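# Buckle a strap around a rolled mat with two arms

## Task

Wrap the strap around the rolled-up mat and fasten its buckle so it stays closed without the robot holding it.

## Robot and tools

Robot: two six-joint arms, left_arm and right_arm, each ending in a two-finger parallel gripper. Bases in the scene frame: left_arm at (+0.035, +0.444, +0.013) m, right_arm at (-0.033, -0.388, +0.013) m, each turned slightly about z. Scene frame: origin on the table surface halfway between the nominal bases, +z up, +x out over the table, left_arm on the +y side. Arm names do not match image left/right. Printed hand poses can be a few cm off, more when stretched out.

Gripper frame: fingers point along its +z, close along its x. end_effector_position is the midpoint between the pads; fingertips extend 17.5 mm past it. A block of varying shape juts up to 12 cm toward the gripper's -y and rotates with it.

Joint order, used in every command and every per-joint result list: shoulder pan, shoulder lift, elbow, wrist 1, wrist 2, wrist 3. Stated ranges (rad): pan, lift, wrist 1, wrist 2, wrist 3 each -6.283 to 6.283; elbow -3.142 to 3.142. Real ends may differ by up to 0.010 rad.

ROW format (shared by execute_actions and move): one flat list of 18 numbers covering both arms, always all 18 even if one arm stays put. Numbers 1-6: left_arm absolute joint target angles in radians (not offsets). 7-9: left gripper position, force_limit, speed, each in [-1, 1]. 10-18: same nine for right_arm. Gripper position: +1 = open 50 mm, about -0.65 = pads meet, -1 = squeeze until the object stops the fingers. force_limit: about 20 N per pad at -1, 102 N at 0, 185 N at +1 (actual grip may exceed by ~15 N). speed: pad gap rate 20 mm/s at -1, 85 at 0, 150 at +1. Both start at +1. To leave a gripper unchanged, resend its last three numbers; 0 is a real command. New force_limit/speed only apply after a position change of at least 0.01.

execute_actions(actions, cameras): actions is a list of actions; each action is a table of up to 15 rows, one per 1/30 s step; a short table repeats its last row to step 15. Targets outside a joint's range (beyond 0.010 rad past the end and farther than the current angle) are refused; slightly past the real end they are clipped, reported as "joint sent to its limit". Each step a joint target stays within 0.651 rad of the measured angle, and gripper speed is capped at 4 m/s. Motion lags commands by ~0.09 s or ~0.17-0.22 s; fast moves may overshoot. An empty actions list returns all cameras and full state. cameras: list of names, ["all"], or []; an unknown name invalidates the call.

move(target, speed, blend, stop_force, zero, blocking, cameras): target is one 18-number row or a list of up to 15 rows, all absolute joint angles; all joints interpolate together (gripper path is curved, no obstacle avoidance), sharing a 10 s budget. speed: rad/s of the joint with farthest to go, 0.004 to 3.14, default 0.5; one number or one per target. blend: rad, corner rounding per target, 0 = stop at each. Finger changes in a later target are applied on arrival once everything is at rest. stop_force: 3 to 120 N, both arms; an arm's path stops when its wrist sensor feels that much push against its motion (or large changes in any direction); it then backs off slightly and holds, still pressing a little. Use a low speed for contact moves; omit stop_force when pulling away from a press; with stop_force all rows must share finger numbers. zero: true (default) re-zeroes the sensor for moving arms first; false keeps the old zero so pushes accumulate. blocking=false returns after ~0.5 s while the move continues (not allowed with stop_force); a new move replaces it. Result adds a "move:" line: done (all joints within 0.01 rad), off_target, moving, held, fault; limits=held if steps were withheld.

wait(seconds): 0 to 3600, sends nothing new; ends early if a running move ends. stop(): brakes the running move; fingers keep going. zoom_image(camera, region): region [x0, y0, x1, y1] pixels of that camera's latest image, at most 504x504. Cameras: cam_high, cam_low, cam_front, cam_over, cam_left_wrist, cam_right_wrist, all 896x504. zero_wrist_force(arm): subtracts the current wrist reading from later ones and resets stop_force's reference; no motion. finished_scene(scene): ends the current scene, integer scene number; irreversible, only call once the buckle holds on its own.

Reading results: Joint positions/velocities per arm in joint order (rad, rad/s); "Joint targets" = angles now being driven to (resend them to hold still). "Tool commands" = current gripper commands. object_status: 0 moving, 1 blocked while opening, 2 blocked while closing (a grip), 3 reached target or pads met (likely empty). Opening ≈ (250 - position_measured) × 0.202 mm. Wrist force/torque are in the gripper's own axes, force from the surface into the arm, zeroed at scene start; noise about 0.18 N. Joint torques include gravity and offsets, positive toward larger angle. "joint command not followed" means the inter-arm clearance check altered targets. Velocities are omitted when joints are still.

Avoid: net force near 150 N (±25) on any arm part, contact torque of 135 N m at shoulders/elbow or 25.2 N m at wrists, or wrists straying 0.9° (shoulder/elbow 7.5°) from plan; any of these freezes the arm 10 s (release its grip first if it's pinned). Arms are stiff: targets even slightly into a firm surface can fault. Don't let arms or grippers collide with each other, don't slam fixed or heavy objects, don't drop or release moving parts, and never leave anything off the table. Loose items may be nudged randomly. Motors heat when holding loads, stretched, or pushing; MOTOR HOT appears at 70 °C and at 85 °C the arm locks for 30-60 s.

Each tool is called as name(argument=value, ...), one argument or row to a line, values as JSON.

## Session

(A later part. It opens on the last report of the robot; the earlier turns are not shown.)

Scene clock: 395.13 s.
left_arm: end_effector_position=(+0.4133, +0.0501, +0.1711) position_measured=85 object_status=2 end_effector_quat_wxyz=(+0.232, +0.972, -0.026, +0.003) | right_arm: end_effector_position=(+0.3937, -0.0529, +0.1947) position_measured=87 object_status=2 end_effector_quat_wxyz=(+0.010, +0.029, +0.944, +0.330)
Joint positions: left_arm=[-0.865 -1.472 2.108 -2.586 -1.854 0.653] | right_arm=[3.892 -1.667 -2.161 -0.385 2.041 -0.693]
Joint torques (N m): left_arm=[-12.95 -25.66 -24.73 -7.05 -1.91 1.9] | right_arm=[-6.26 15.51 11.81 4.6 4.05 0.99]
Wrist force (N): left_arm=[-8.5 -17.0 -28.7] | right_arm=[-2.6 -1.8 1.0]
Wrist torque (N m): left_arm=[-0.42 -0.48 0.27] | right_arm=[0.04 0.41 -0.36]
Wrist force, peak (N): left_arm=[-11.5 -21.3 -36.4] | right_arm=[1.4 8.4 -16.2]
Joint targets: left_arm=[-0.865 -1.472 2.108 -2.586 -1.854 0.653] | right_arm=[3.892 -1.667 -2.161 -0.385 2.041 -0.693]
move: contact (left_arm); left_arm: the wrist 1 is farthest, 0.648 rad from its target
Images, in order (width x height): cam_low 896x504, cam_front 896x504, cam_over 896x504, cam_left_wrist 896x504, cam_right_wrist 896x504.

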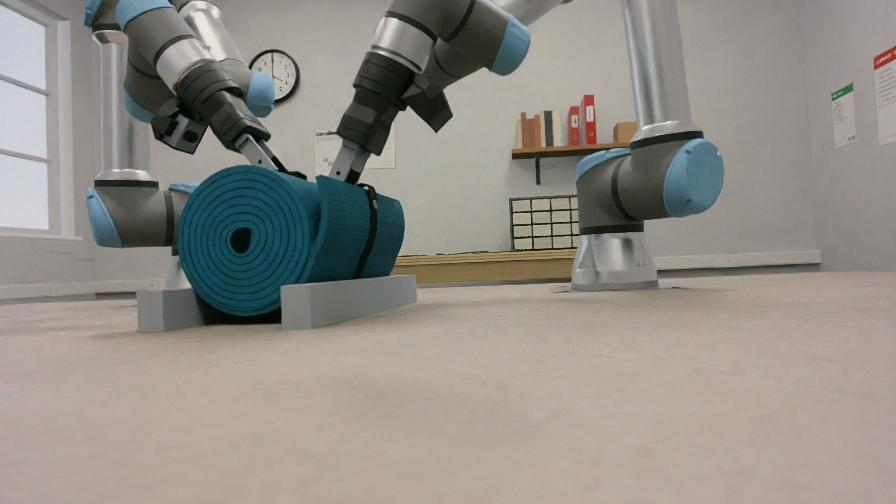

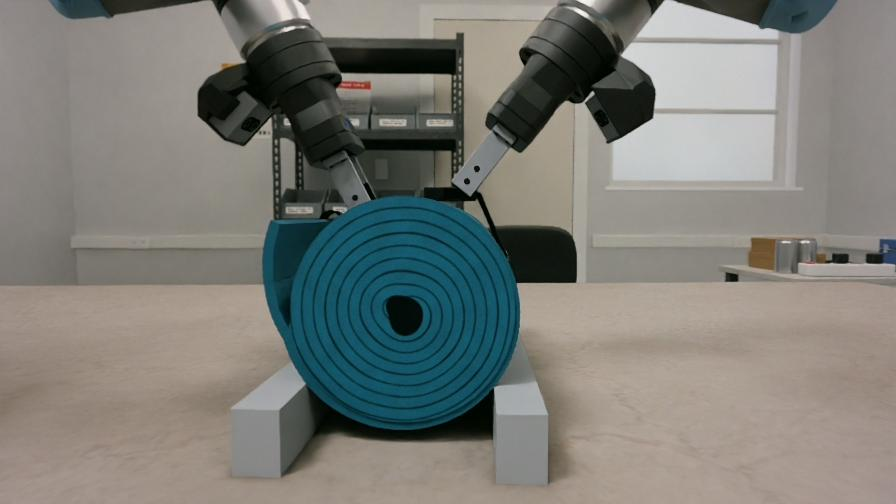

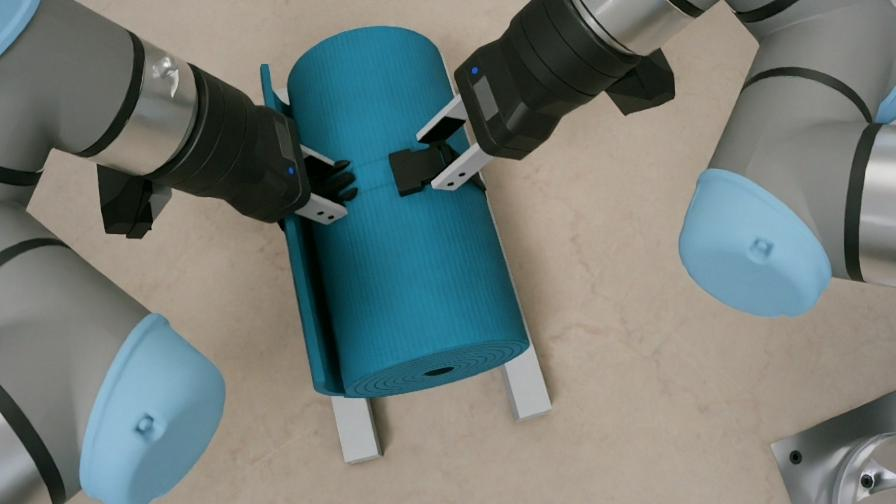

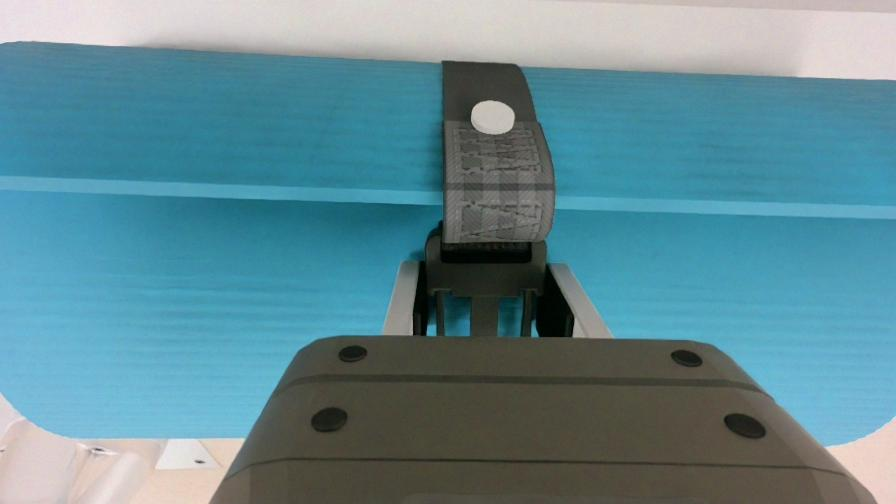

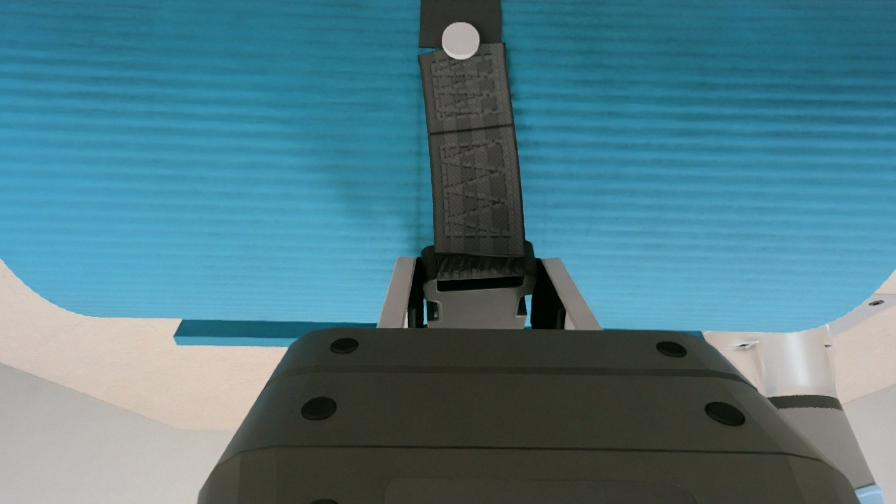

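move(
  target=[
    [-0.8464,-1.5122,2.1192,-2.6021,-1.8875,0.665,-1,-0.5,-1,3.8923,-1.6673,-2.1608,-0.3846,2.0414,-0.6931,-1,-0.3,-1],
    [-1.0266,-1.4111,1.7778,-1.9375,-1.5708,0.553,-1,-0.5,-1,3.8923,-1.6673,-2.1608,-0.3846,2.0414,-0.6931,-1,-0.3,-1],
  ],
  speed=0.2,
  blend=[0.03,0],
  stop_force=40,
  cameras=["cam_over","cam_front","cam_low","cam_left_wrist"],
)

zoom_image(
  camera="cam_front",
  region=[300, 130, 540, 270],
)

zoom_image(
  camera="cam_over",
  region=[270, 90, 520, 260],
)

Scene clock: 407.47 s.
left_arm: end_effector_position=(+0.4048, +0.0365, +0.1951) position_measured=85 object_status=2 end_effector_quat_wxyz=(+0.000, +1.000, -0.030, +0.000) | right_arm: end_effector_position=(+0.3937, -0.0529, +0.1947) position_measured=87 object_status=2 end_effector_quat_wxyz=(+0.010, +0.029, +0.944, +0.330)
Joint positions: left_arm=[-1.027 -1.411 1.778 -1.938 -1.571 0.553] | right_arm=[3.892 -1.667 -2.161 -0.385 2.041 -0.693]
Joint torques (N m): left_arm=[10.05 -42.16 -16.46 -5.05 -1.52 2.43] | right_arm=[-3.01 15.74 12.68 3.1 2.96 1.05]
Wrist force (N): left_arm=[-0.3 -0.5 -0.1] | right_arm=[-2.7 -1.5 0.8]
Wrist torque (N m): left_arm=[-0.02 0.04 0.06] | right_arm=[0.04 0.45 -0.36]
Wrist force, peak (N): left_arm=[-8.6 -17.1 -28.9] | right_arm=[-2.8 -1.9 1.1]
Joint targets: left_arm=[-1.027 -1.411 1.778 -1.938 -1.571 0.553] | right_arm=[3.892 -1.667 -2.161 -0.385 2.041 -0.693]
move: done; blend cut to 0.0202 rad at target 1
Images, in order (width x height): cam_low 896x504, cam_front 896x504, cam_over 896x504, cam_left_wrist 896x504.

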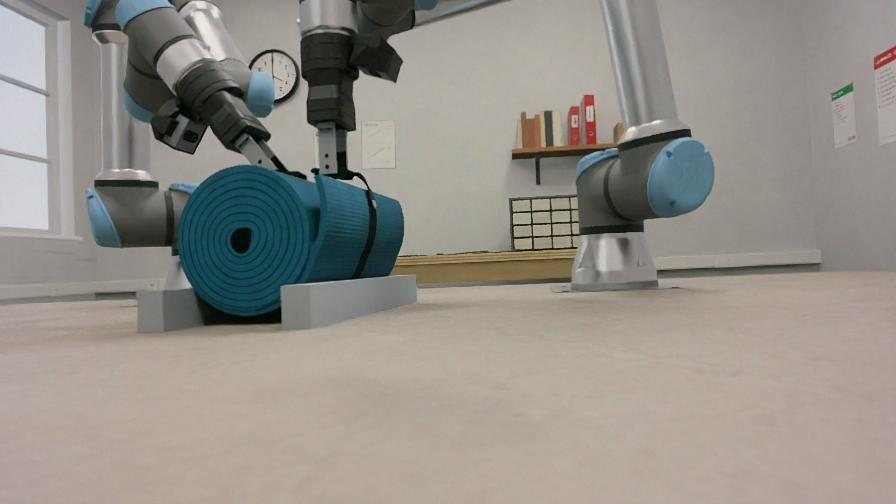

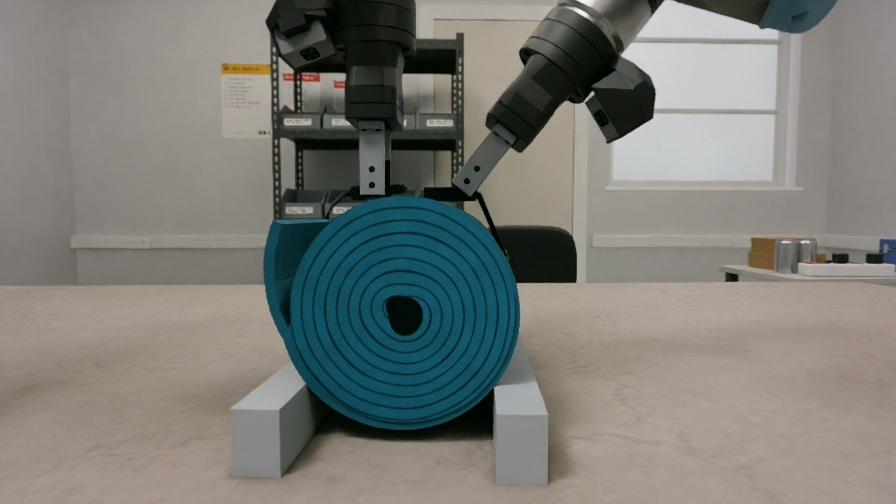

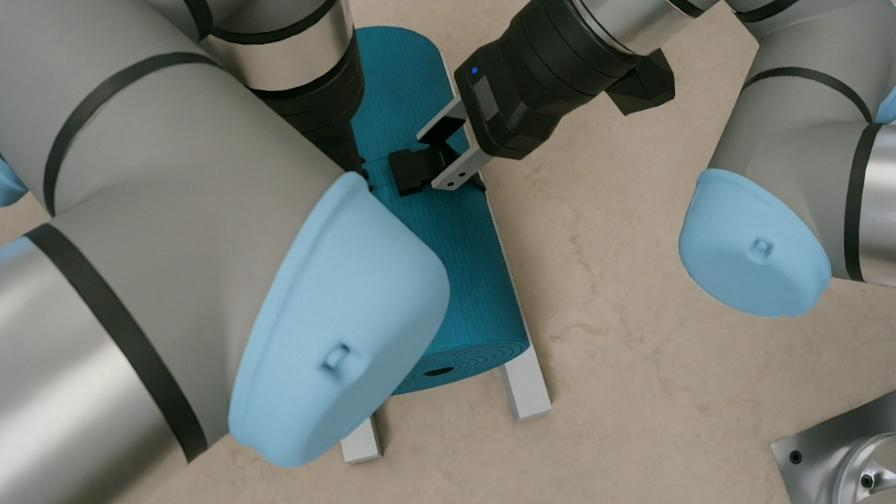

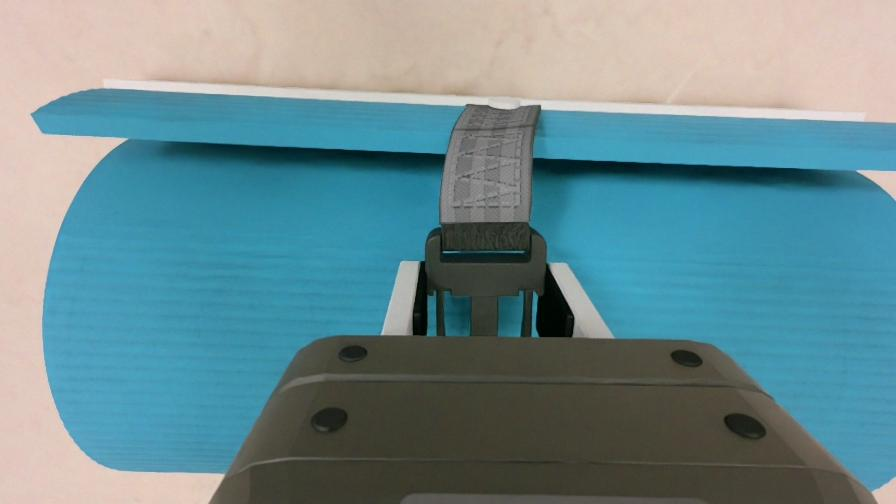

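Scaled by 2.100.

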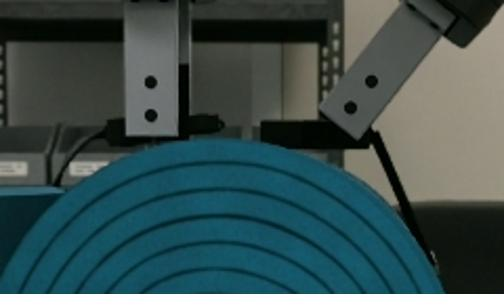

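Scaled by 2.016.

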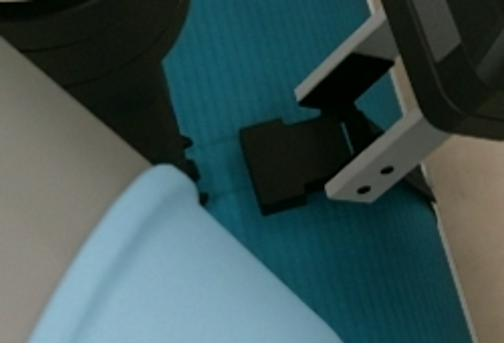

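move(
  target=[-1.0443,-1.3922,1.7677,-1.9463,-1.5708,0.5355,-1,-0.5,-1,3.8923,-1.6673,-2.1608,-0.3846,2.0414,-0.6931,-1,-0.3,-1],
  speed=0.1,
  stop_force=12,
  cameras=["cam_over","cam_front"],
)

zoom_image(
  camera="cam_front",
  region=[340, 150, 500, 230],
)

zoom_image(
  camera="cam_over",
  region=[330, 110, 490, 220],
)

Scene clock: 421.30 s.
left_arm: end_effector_position=(+0.4006, +0.0241, +0.1905) position_measured=85 object_status=2 end_effector_quat_wxyz=(+0.000, +1.000, -0.030, +0.000) | right_arm: end_effector_position=(+0.3937, -0.0529, +0.1947) position_measured=87 object_status=2 end_effector_quat_wxyz=(+0.010, +0.029, +0.944, +0.330)
Joint positions: left_arm=[-1.044 -1.392 1.768 -1.946 -1.571 0.536] | right_arm=[3.892 -1.667 -2.161 -0.385 2.041 -0.693]
Joint torques (N m): left_arm=[9.35 -42.92 -16.72 -0.63 -1.37 2.23] | right_arm=[-0.21 15.3 12.59 3.18 2.29 0.86]
Wrist force (N): left_arm=[-0.3 -0.9 -0.1] | right_arm=[-2.5 -1.5 0.7]
Wrist torque (N m): left_arm=[-0.01 0.09 0.07] | right_arm=[0.05 0.43 -0.36]
Wrist force, peak (N): left_arm=[-0.4 -1.2 -0.3] | right_arm=[-2.7 -1.8 0.9]
Joint targets: left_arm=[-1.044 -1.392 1.768 -1.946 -1.571 0.536] | right_arm=[3.892 -1.667 -2.161 -0.385 2.041 -0.693]
move: done
Images, in order (width x height): cam_front 896x504, cam_over 896x504.

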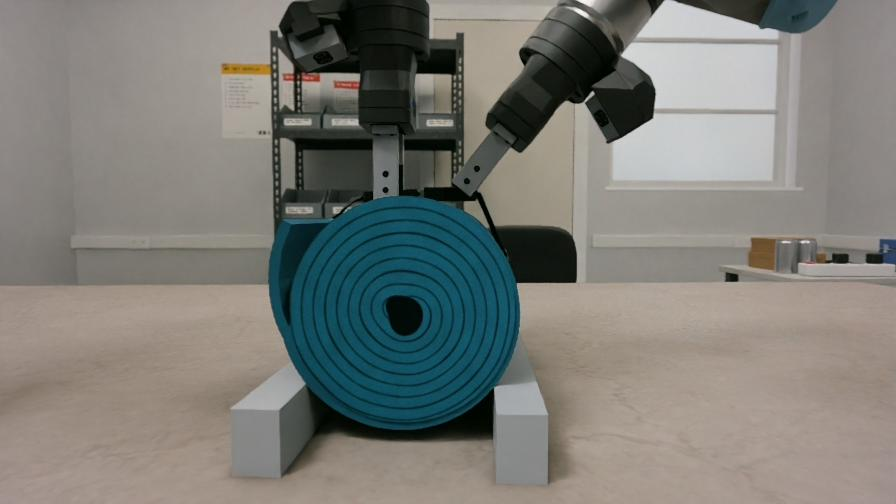

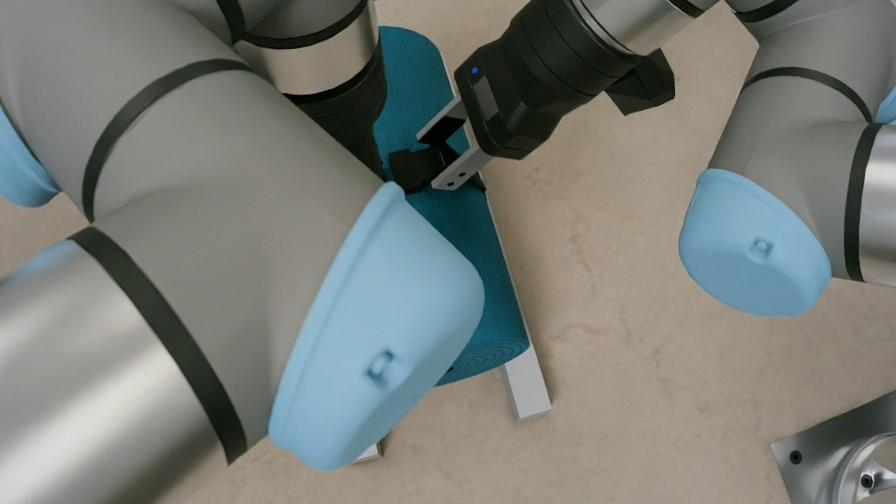

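Scaled by 3.150.

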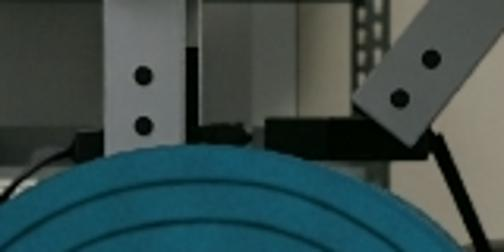

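Scaled by 3.150.

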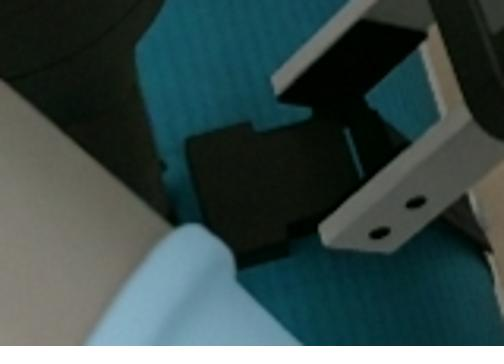

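move(
  target=[-1.0646,-1.3598,1.7308,-1.9418,-1.5708,0.5152,-1,-0.5,-1,3.8923,-1.6673,-2.1608,-0.3846,2.0414,-0.6931,-1,-0.3,-1],
  speed=0.05,
  stop_force=30,
  cameras=["cam_over","cam_front","cam_right_wrist","cam_left_wrist"],
)

zoom_image(
  camera="cam_front",
  region=[340, 150, 500, 230],
)

zoom_image(
  camera="cam_over",
  region=[330, 110, 490, 220],
)

Scene clock: 436.10 s.
left_arm: end_effector_position=(+0.3992, +0.0119, +0.1899) position_measured=85 object_status=2 end_effector_quat_wxyz=(+0.000, +1.000, -0.030, +0.000) | right_arm: end_effector_position=(+0.3937, -0.0529, +0.1947) position_measured=87 object_status=2 end_effector_quat_wxyz=(+0.010, +0.029, +0.944, +0.330)
Joint positions: left_arm=[-1.057 -1.372 1.745 -1.943 -1.571 0.523] | right_arm=[3.892 -1.667 -2.161 -0.385 2.041 -0.693]
Joint torques (N m): left_arm=[4.63 -30.95 -22.92 -2.4 -2.65 2.52] | right_arm=[12.68 16.1 32.76 6.29 2.67 0.76]
Wrist force (N): left_arm=[-0.7 -12.3 -4.8] | right_arm=[-3.4 -10.8 -9.7]
Wrist torque (N m): left_arm=[-0.09 0.53 -0.14] | right_arm=[-0.01 0.78 0.12]
Wrist force, peak (N): left_arm=[-1.4 -39.1 -10.9] | right_arm=[-2.5 -23.0 -21.1]
Joint targets: left_arm=[-1.057 -1.372 1.745 -1.943 -1.571 0.523] | right_arm=[3.892 -1.667 -2.161 -0.385 2.041 -0.693]
move: contact (left_arm); left_arm: the elbow is farthest, 0.014 rad from its target
Images, in order (width x height): cam_front 896x504, cam_over 896x504, cam_left_wrist 896x504, cam_right_wrist 896x504.

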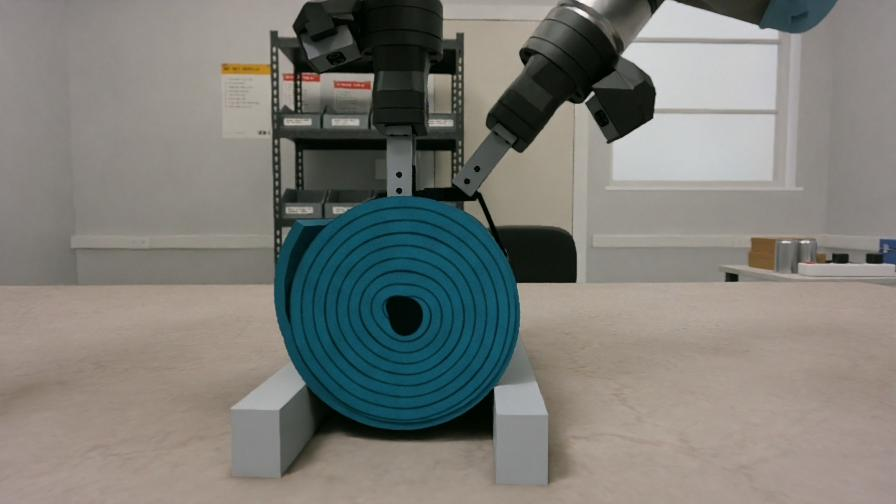

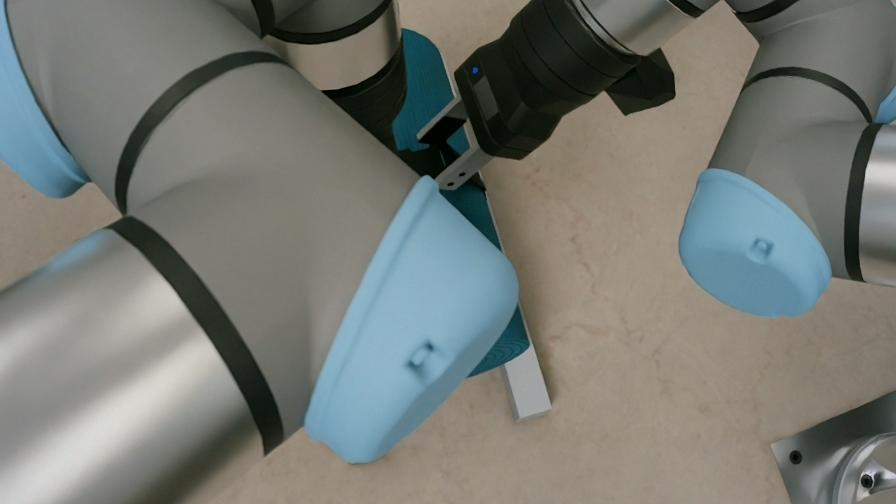

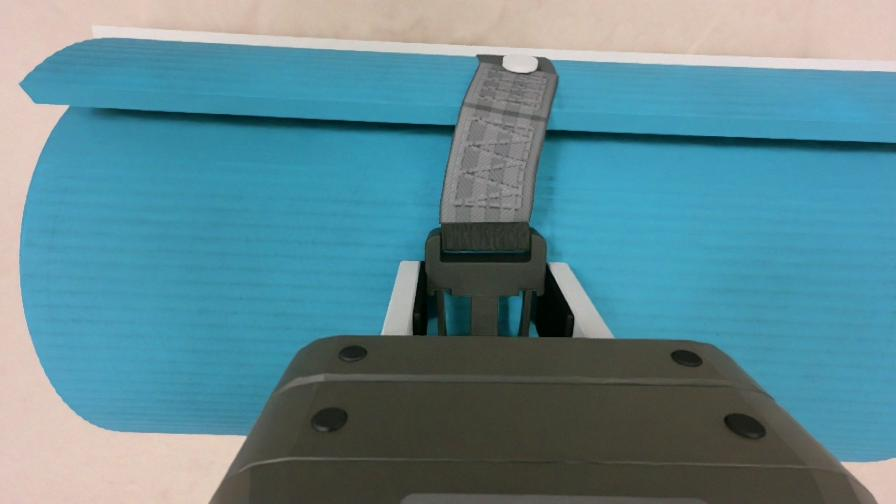

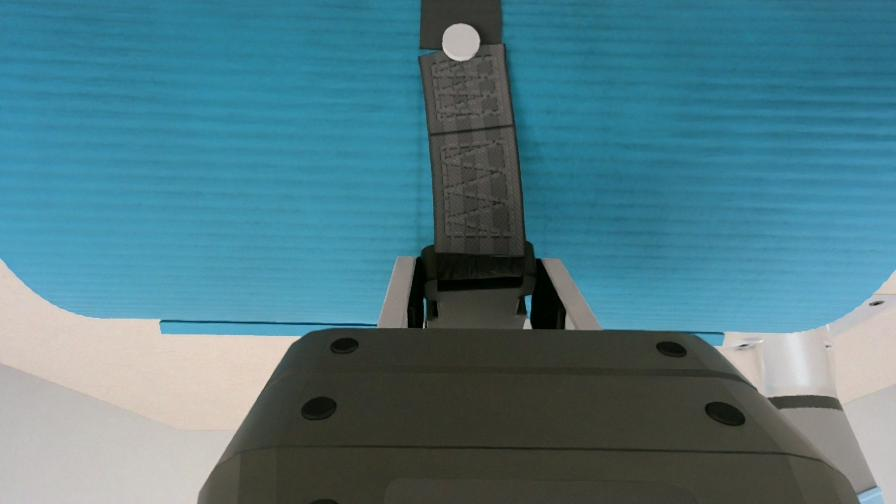

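Scaled by 3.150.

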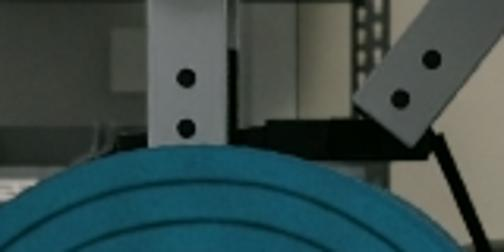

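Scaled by 3.150.

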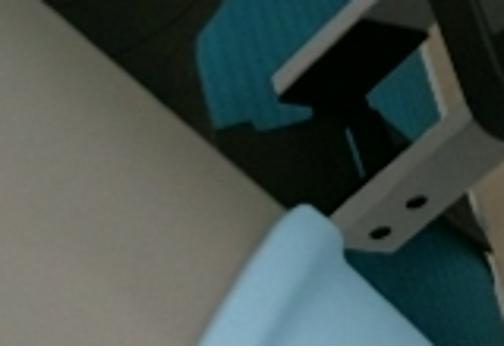

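move(
  target=[-1.0646,-1.3598,1.7308,-1.9418,-1.5708,0.5152,-1,-0.5,-1,3.8923,-1.6673,-2.1608,-0.3846,2.0414,-0.6931,-1,-0.3,-1],
  speed=0.05,
  stop_force=65,
  cameras=["cam_front","cam_right_wrist","cam_left_wrist"],
)

zoom_image(
  camera="cam_front",
  region=[340, 150, 500, 230],
)

Scene clock: 442.60 s.
left_arm: end_effector_position=(+0.3982, +0.0041, +0.1895) position_measured=85 object_status=2 end_effector_quat_wxyz=(+0.000, +1.000, -0.030, +0.000) | right_arm: end_effector_position=(+0.3937, -0.0529, +0.1947) position_measured=87 object_status=2 end_effector_quat_wxyz=(+0.010, +0.029, +0.944, +0.330)
Joint positions: left_arm=[-1.065 -1.36 1.731 -1.942 -1.571 0.515] | right_arm=[3.892 -1.667 -2.161 -0.385 2.041 -0.693]
Joint torques (N m): left_arm=[-18.21 -11.85 -12.29 -10.72 -10.74 2.25] | right_arm=[12.22 15.97 32.57 7.87 5.24 0.88]
Wrist force (N): left_arm=[1.3 -65.5 -57.4] | right_arm=[0.0 -23.5 -31.1]
Wrist torque (N m): left_arm=[0.34 0.20 0.08] | right_arm=[0.24 0.98 0.20]
Wrist force, peak (N): left_arm=[1.3 -65.5 -57.5] | right_arm=[-0.3 -29.0 -32.2]
Joint targets: left_arm=[-1.065 -1.360 1.731 -1.942 -1.571 0.515] | right_arm=[3.892 -1.667 -2.161 -0.385 2.041 -0.693]
move: done
Images, in order (width x height): cam_front 896x504, cam_left_wrist 896x504, cam_right_wrist 896x504.

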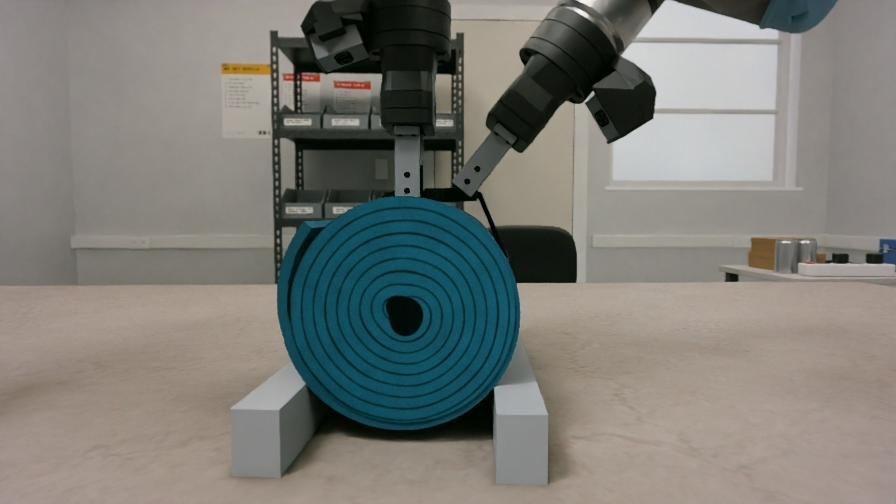

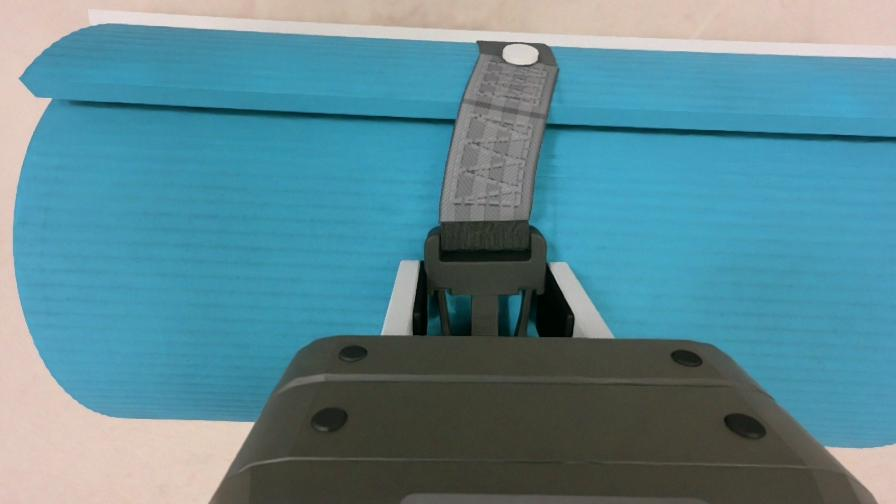

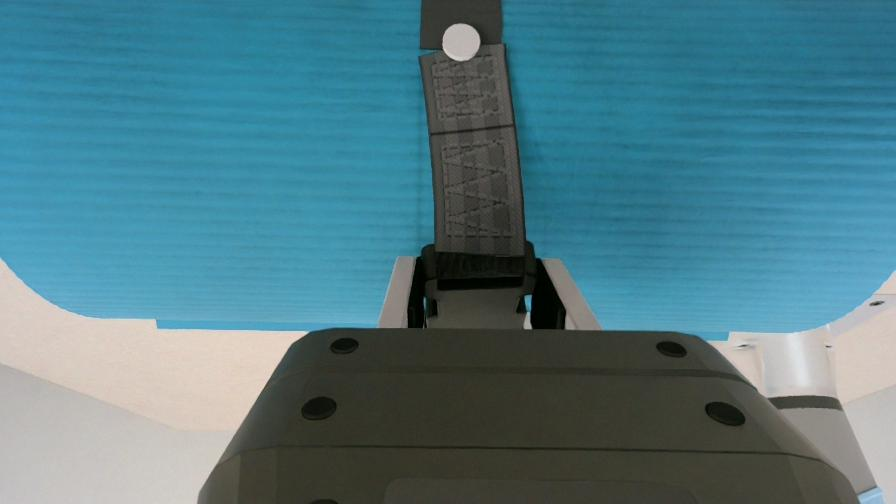

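Scaled by 3.150.

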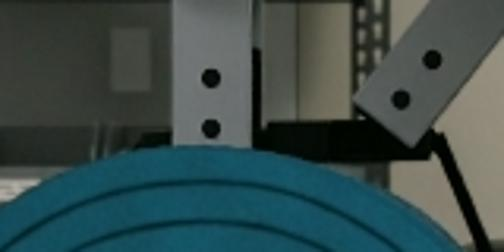

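move(
  target=[
    [-1.0646,-1.3598,1.7308,-1.9418,-1.5708,0.5152,0.65,-0.5,-1,3.8923,-1.6673,-2.1608,-0.3846,2.0414,-0.6931,-1,-0.3,-1],
    [-1.0524,-1.3832,1.7527,-1.9403,-1.5708,0.5274,0.65,-0.5,-1,3.8923,-1.6673,-2.1608,-0.3846,2.0414,-0.6931,-1,-0.3,-1],
    [-1.0524,-1.3832,1.7527,-1.9403,-1.5708,0.5274,-1,-0.3,-1,3.8923,-1.6673,-2.1608,-0.3846,2.0414,-0.6931,-1,-0.3,-1],
  ],
  speed=0.08,
  cameras=["cam_front","cam_left_wrist"],
)

zoom_image(
  camera="cam_front",
  region=[340, 150, 500, 230],
)

Scene clock: 462.00 s.
left_arm: end_effector_position=(+0.3993, +0.0171, +0.1920) position_measured=86 object_status=2 end_effector_quat_wxyz=(+0.000, +1.000, -0.030, +0.000) | right_arm: end_effector_position=(+0.3937, -0.0529, +0.1947) position_measured=87 object_status=2 end_effector_quat_wxyz=(+0.010, +0.029, +0.944, +0.330)
Joint positions: left_arm=[-1.052 -1.383 1.753 -1.94 -1.571 0.527] | right_arm=[3.892 -1.667 -2.161 -0.385 2.041 -0.693]
Joint torques (N m): left_arm=[-9.18 -27.04 -31.7 -3.76 -1.95 -2.41] | right_arm=[-6.36 16.32 14.05 3.33 -1.11 0.72]
Wrist force (N): left_arm=[0.3 -1.5 -0.4] | right_arm=[-1.7 -0.5 -1.4]
Wrist torque (N m): left_arm=[0.15 0.16 -0.12] | right_arm=[0.28 0.33 -0.29]
Wrist force, peak (N): left_arm=[1.4 -65.6 -57.6] | right_arm=[-0.1 -23.4 -31.4]
Joint targets: left_arm=[-1.052 -1.383 1.753 -1.940 -1.571 0.527] | right_arm=[3.892 -1.667 -2.161 -0.385 2.041 -0.693]
move: done

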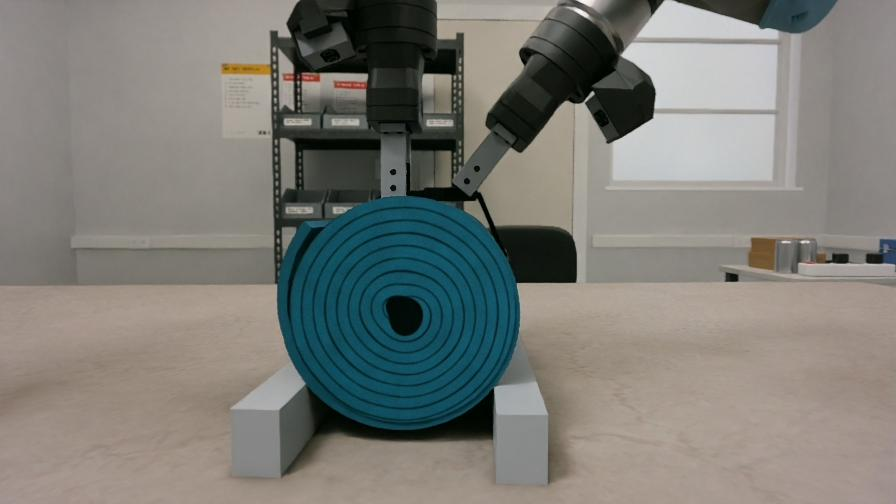

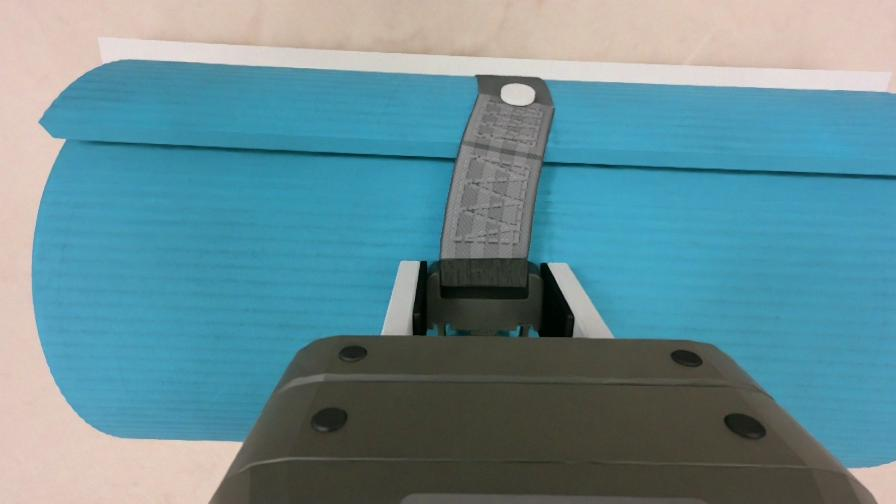

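Scaled by 3.150.

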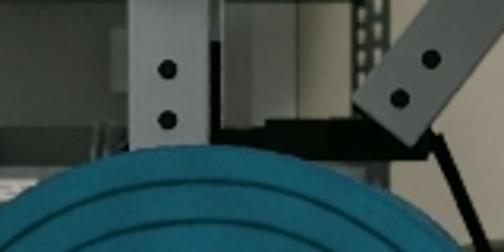

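move(
  target=[-1.0659,-1.3583,1.7220,-1.9345,-1.5708,0.5139,-1,-0.3,-1,3.8923,-1.6673,-2.1608,-0.3846,2.0414,-0.6931,-1,-0.3,-1],
  speed=0.06,
  stop_force=75,
  cameras=["cam_front","cam_left_wrist","cam_right_wrist"],
)

zoom_image(
  camera="cam_front",
  region=[340, 150, 500, 230],
)

Scene clock: 466.40 s.
left_arm: end_effector_position=(+0.3984, +0.0021, +0.1920) position_measured=86 object_status=2 end_effector_quat_wxyz=(+0.000, +1.000, -0.030, +0.000) | right_arm: end_effector_position=(+0.3937, -0.0529, +0.1947) position_measured=87 object_status=2 end_effector_quat_wxyz=(+0.010, +0.029, +0.944, +0.330)
Joint positions: left_arm=[-1.066 -1.358 1.722 -1.935 -1.571 0.514] | right_arm=[3.892 -1.667 -2.161 -0.385 2.041 -0.693]
Joint torques (N m): left_arm=[-4.14 -21.43 -8.92 -8.07 -6.25 2.27] | right_arm=[11.51 15.92 17.55 5.6 1.09 0.72]
Wrist force (N): left_arm=[2.6 -32.2 -41.7] | right_arm=[-1.6 -5.9 -14.8]
Wrist torque (N m): left_arm=[0.21 -0.11 0.16] | right_arm=[0.33 0.57 -0.17]
Wrist force, peak (N): left_arm=[-0.8 -41.9 -42.8] | right_arm=[-1.7 -9.8 -16.7]
Joint targets: left_arm=[-1.066 -1.358 1.722 -1.935 -1.571 0.514] | right_arm=[3.892 -1.667 -2.161 -0.385 2.041 -0.693]
move: done

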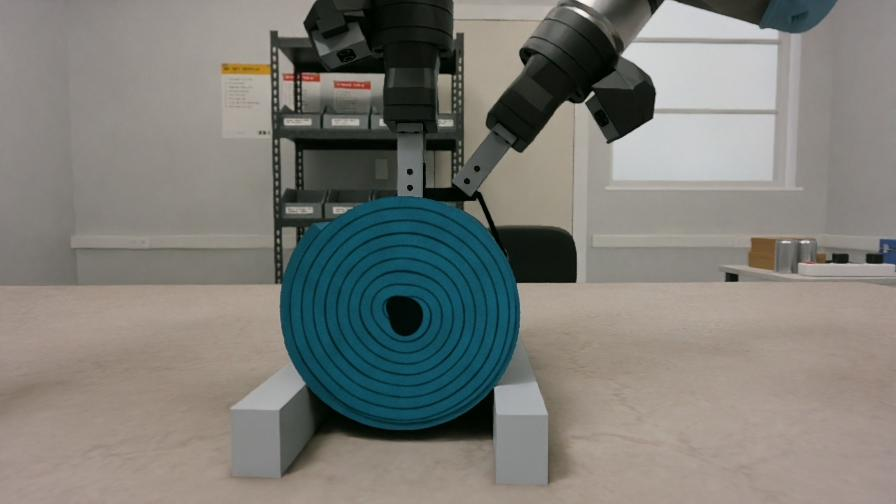

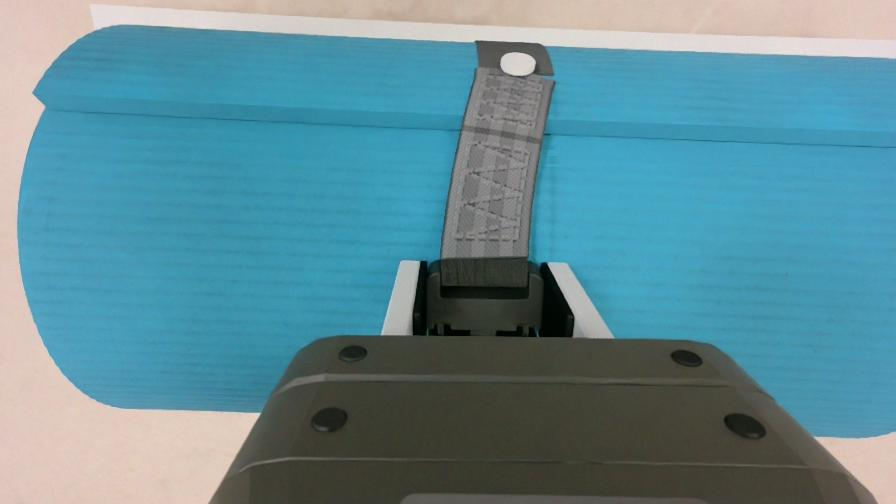

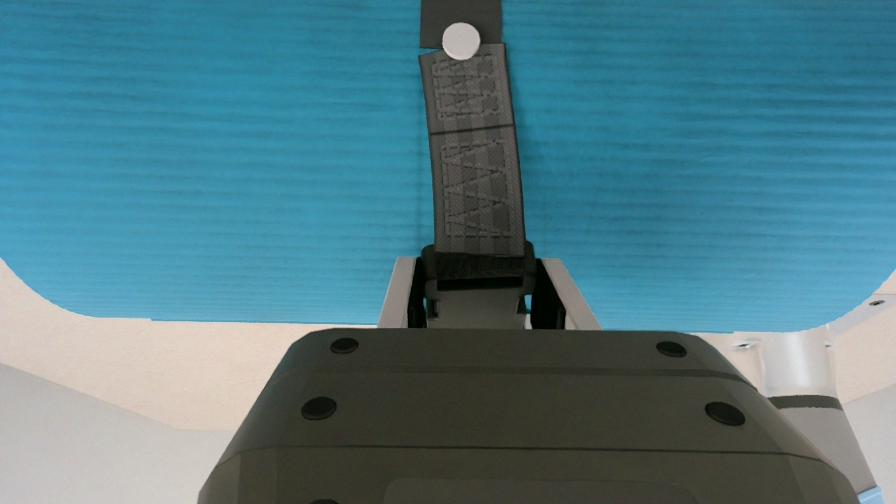

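Scaled by 3.150.

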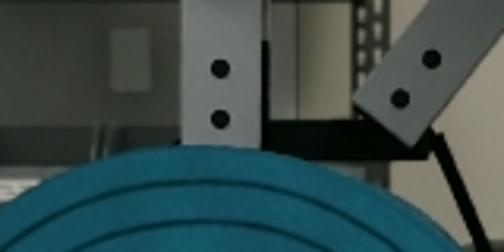

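move(
  target=[-1.0699,-1.3510,1.7130,-1.9328,-1.5708,0.5099,-1,-0.3,-1,3.8923,-1.6673,-2.1608,-0.3846,2.0414,-0.6931,-1,-0.3,-1],
  speed=0.04,
  stop_force=55,
  cameras=["cam_front","cam_left_wrist","cam_right_wrist"],
)

zoom_image(
  camera="cam_left_wrist",
  region=[370, 230, 610, 350],
)

zoom_image(
  camera="cam_right_wrist",
  region=[370, 230, 610, 350],
)

Scene clock: 472.77 s.
left_arm: end_effector_position=(+0.3981, -0.0023, +0.1920) position_measured=86 object_status=2 end_effector_quat_wxyz=(+0.000, +1.000, -0.030, +0.000) | right_arm: end_effector_position=(+0.3937, -0.0529, +0.1947) position_measured=87 object_status=2 end_effector_quat_wxyz=(+0.010, +0.029, +0.944, +0.330)
Joint positions: left_arm=[-1.07 -1.351 1.713 -1.933 -1.571 0.51] | right_arm=[3.892 -1.667 -2.161 -0.385 2.041 -0.693]
Joint torques (N m): left_arm=[-31.46 -14.04 -16.77 -14.45 -9.36 0.19] | right_arm=[12.02 15.89 28.18 6.43 3 0.53]
Wrist force (N): left_arm=[2.9 -62.1 -45.8] | right_arm=[0.3 -22.8 -28.6]
Wrist torque (N m): left_arm=[0.50 0.07 0.22] | right_arm=[0.43 0.79 -0.07]
Wrist force, peak (N): left_arm=[2.7 -62.1 -46.2] | right_arm=[0.2 -23.2 -28.7]
Joint targets: left_arm=[-1.070 -1.351 1.713 -1.933 -1.571 0.510] | right_arm=[3.892 -1.667 -2.161 -0.385 2.041 -0.693]
move: done

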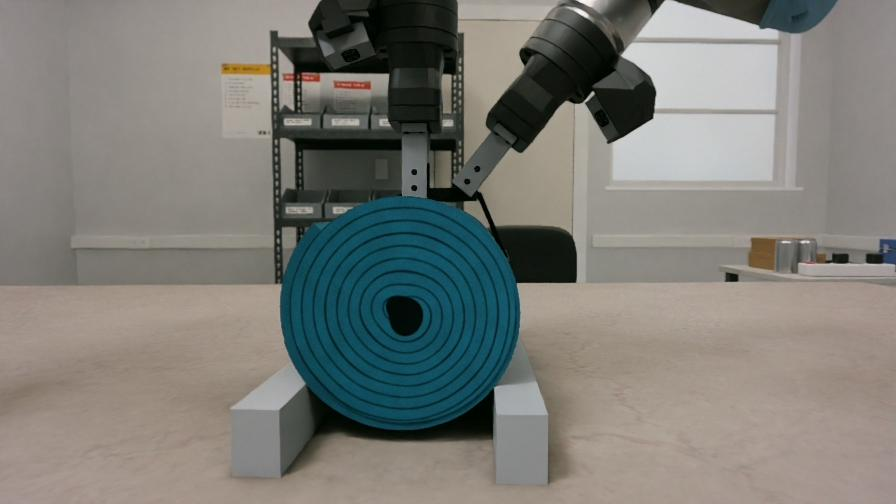

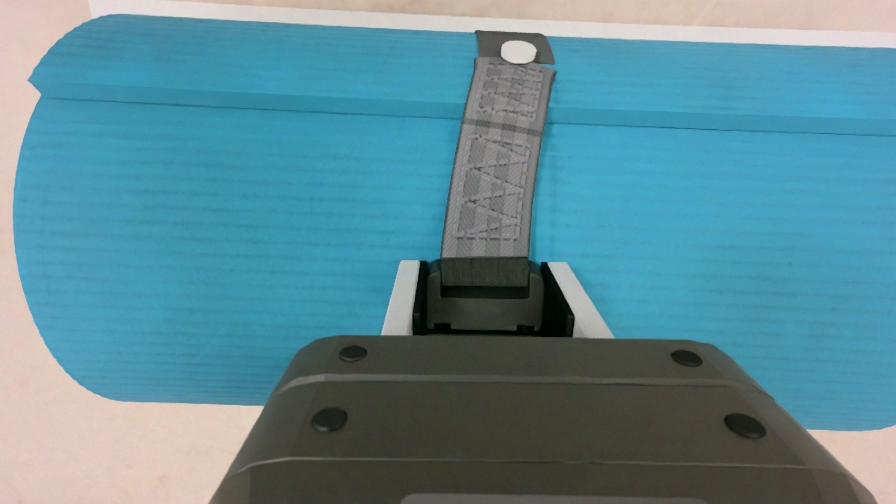

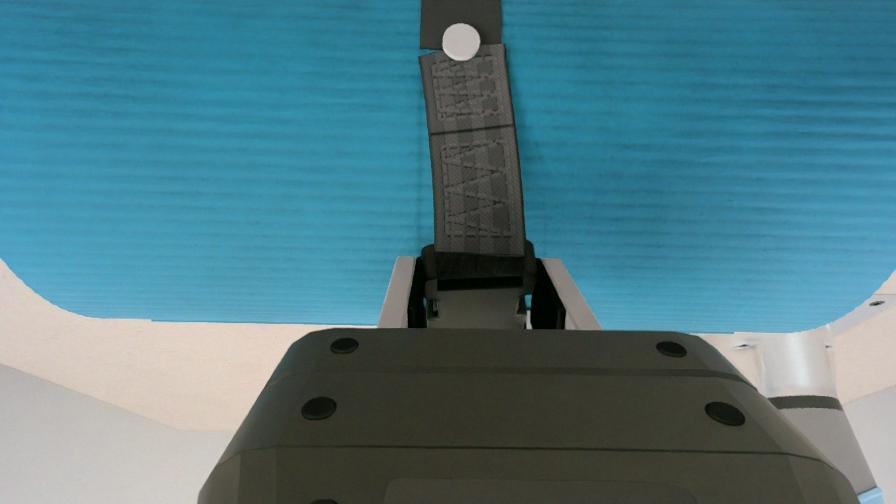

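Scaled by 2.100.

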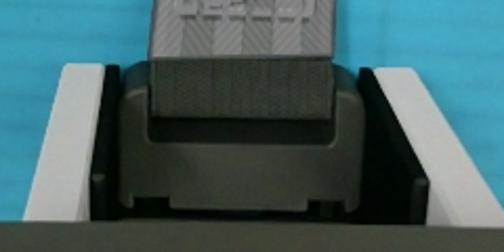

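Scaled by 2.100.

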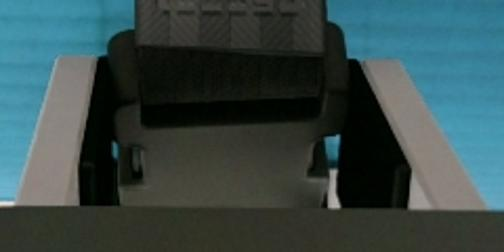

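move(
  target=[-1.0632,-1.3633,1.7281,-1.9357,-1.5708,0.5166,-1,-0.3,-1,3.8923,-1.6673,-2.1608,-0.3846,2.0414,-0.6931,-1,-0.3,-1],
  speed=0.04,
  stop_force=110,
  cameras=["cam_left_wrist"],
)

zoom_image(
  camera="cam_left_wrist",
  region=[370, 230, 610, 350],
)

Scene clock: 477.60 s.
left_arm: end_effector_position=(+0.3986, +0.0051, +0.1921) position_measured=86 object_status=2 end_effector_quat_wxyz=(+0.000, +1.000, -0.030, +0.000) | right_arm: end_effector_position=(+0.3937, -0.0529, +0.1947) position_measured=87 object_status=2 end_effector_quat_wxyz=(+0.010, +0.029, +0.944, +0.330)
Joint positions: left_arm=[-1.063 -1.363 1.728 -1.936 -1.571 0.517] | right_arm=[3.892 -1.667 -2.161 -0.385 2.041 -0.693]
Joint torques (N m): left_arm=[-2.01 -24.5 -24.7 -1.13 2.82 -2.47] | right_arm=[-13.71 16.42 6.22 1.02 -3.92 0.63]
Wrist force (N): left_arm=[-0.9 12.3 -5.7] | right_arm=[-0.5 17.6 7.6]
Wrist torque (N m): left_arm=[0.35 0.33 -0.06] | right_arm=[0.56 0.63 -0.13]
Wrist force, peak (N): left_arm=[3.1 -61.7 -47.0] | right_arm=[0.1 -22.6 -28.9]
Joint targets: left_arm=[-1.063 -1.363 1.728 -1.936 -1.571 0.517] | right_arm=[3.892 -1.667 -2.161 -0.385 2.041 -0.693]
move: done

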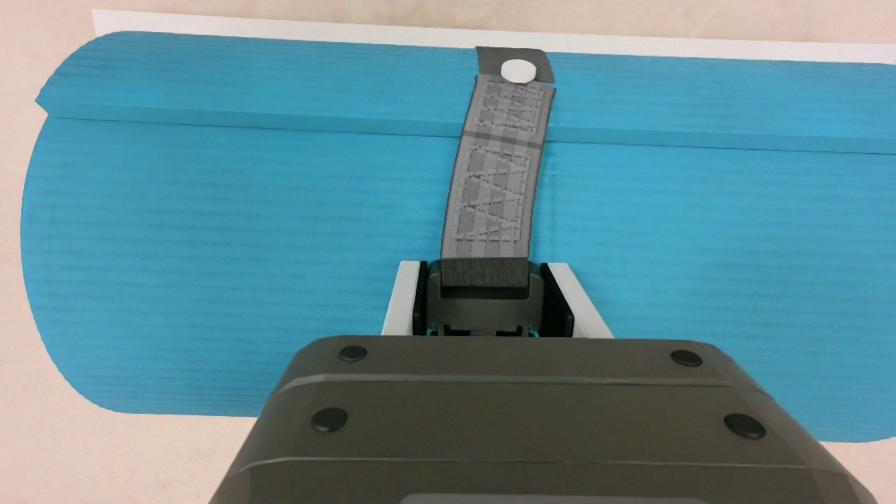

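Scaled by 2.100.

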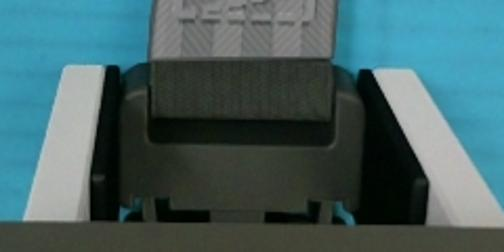

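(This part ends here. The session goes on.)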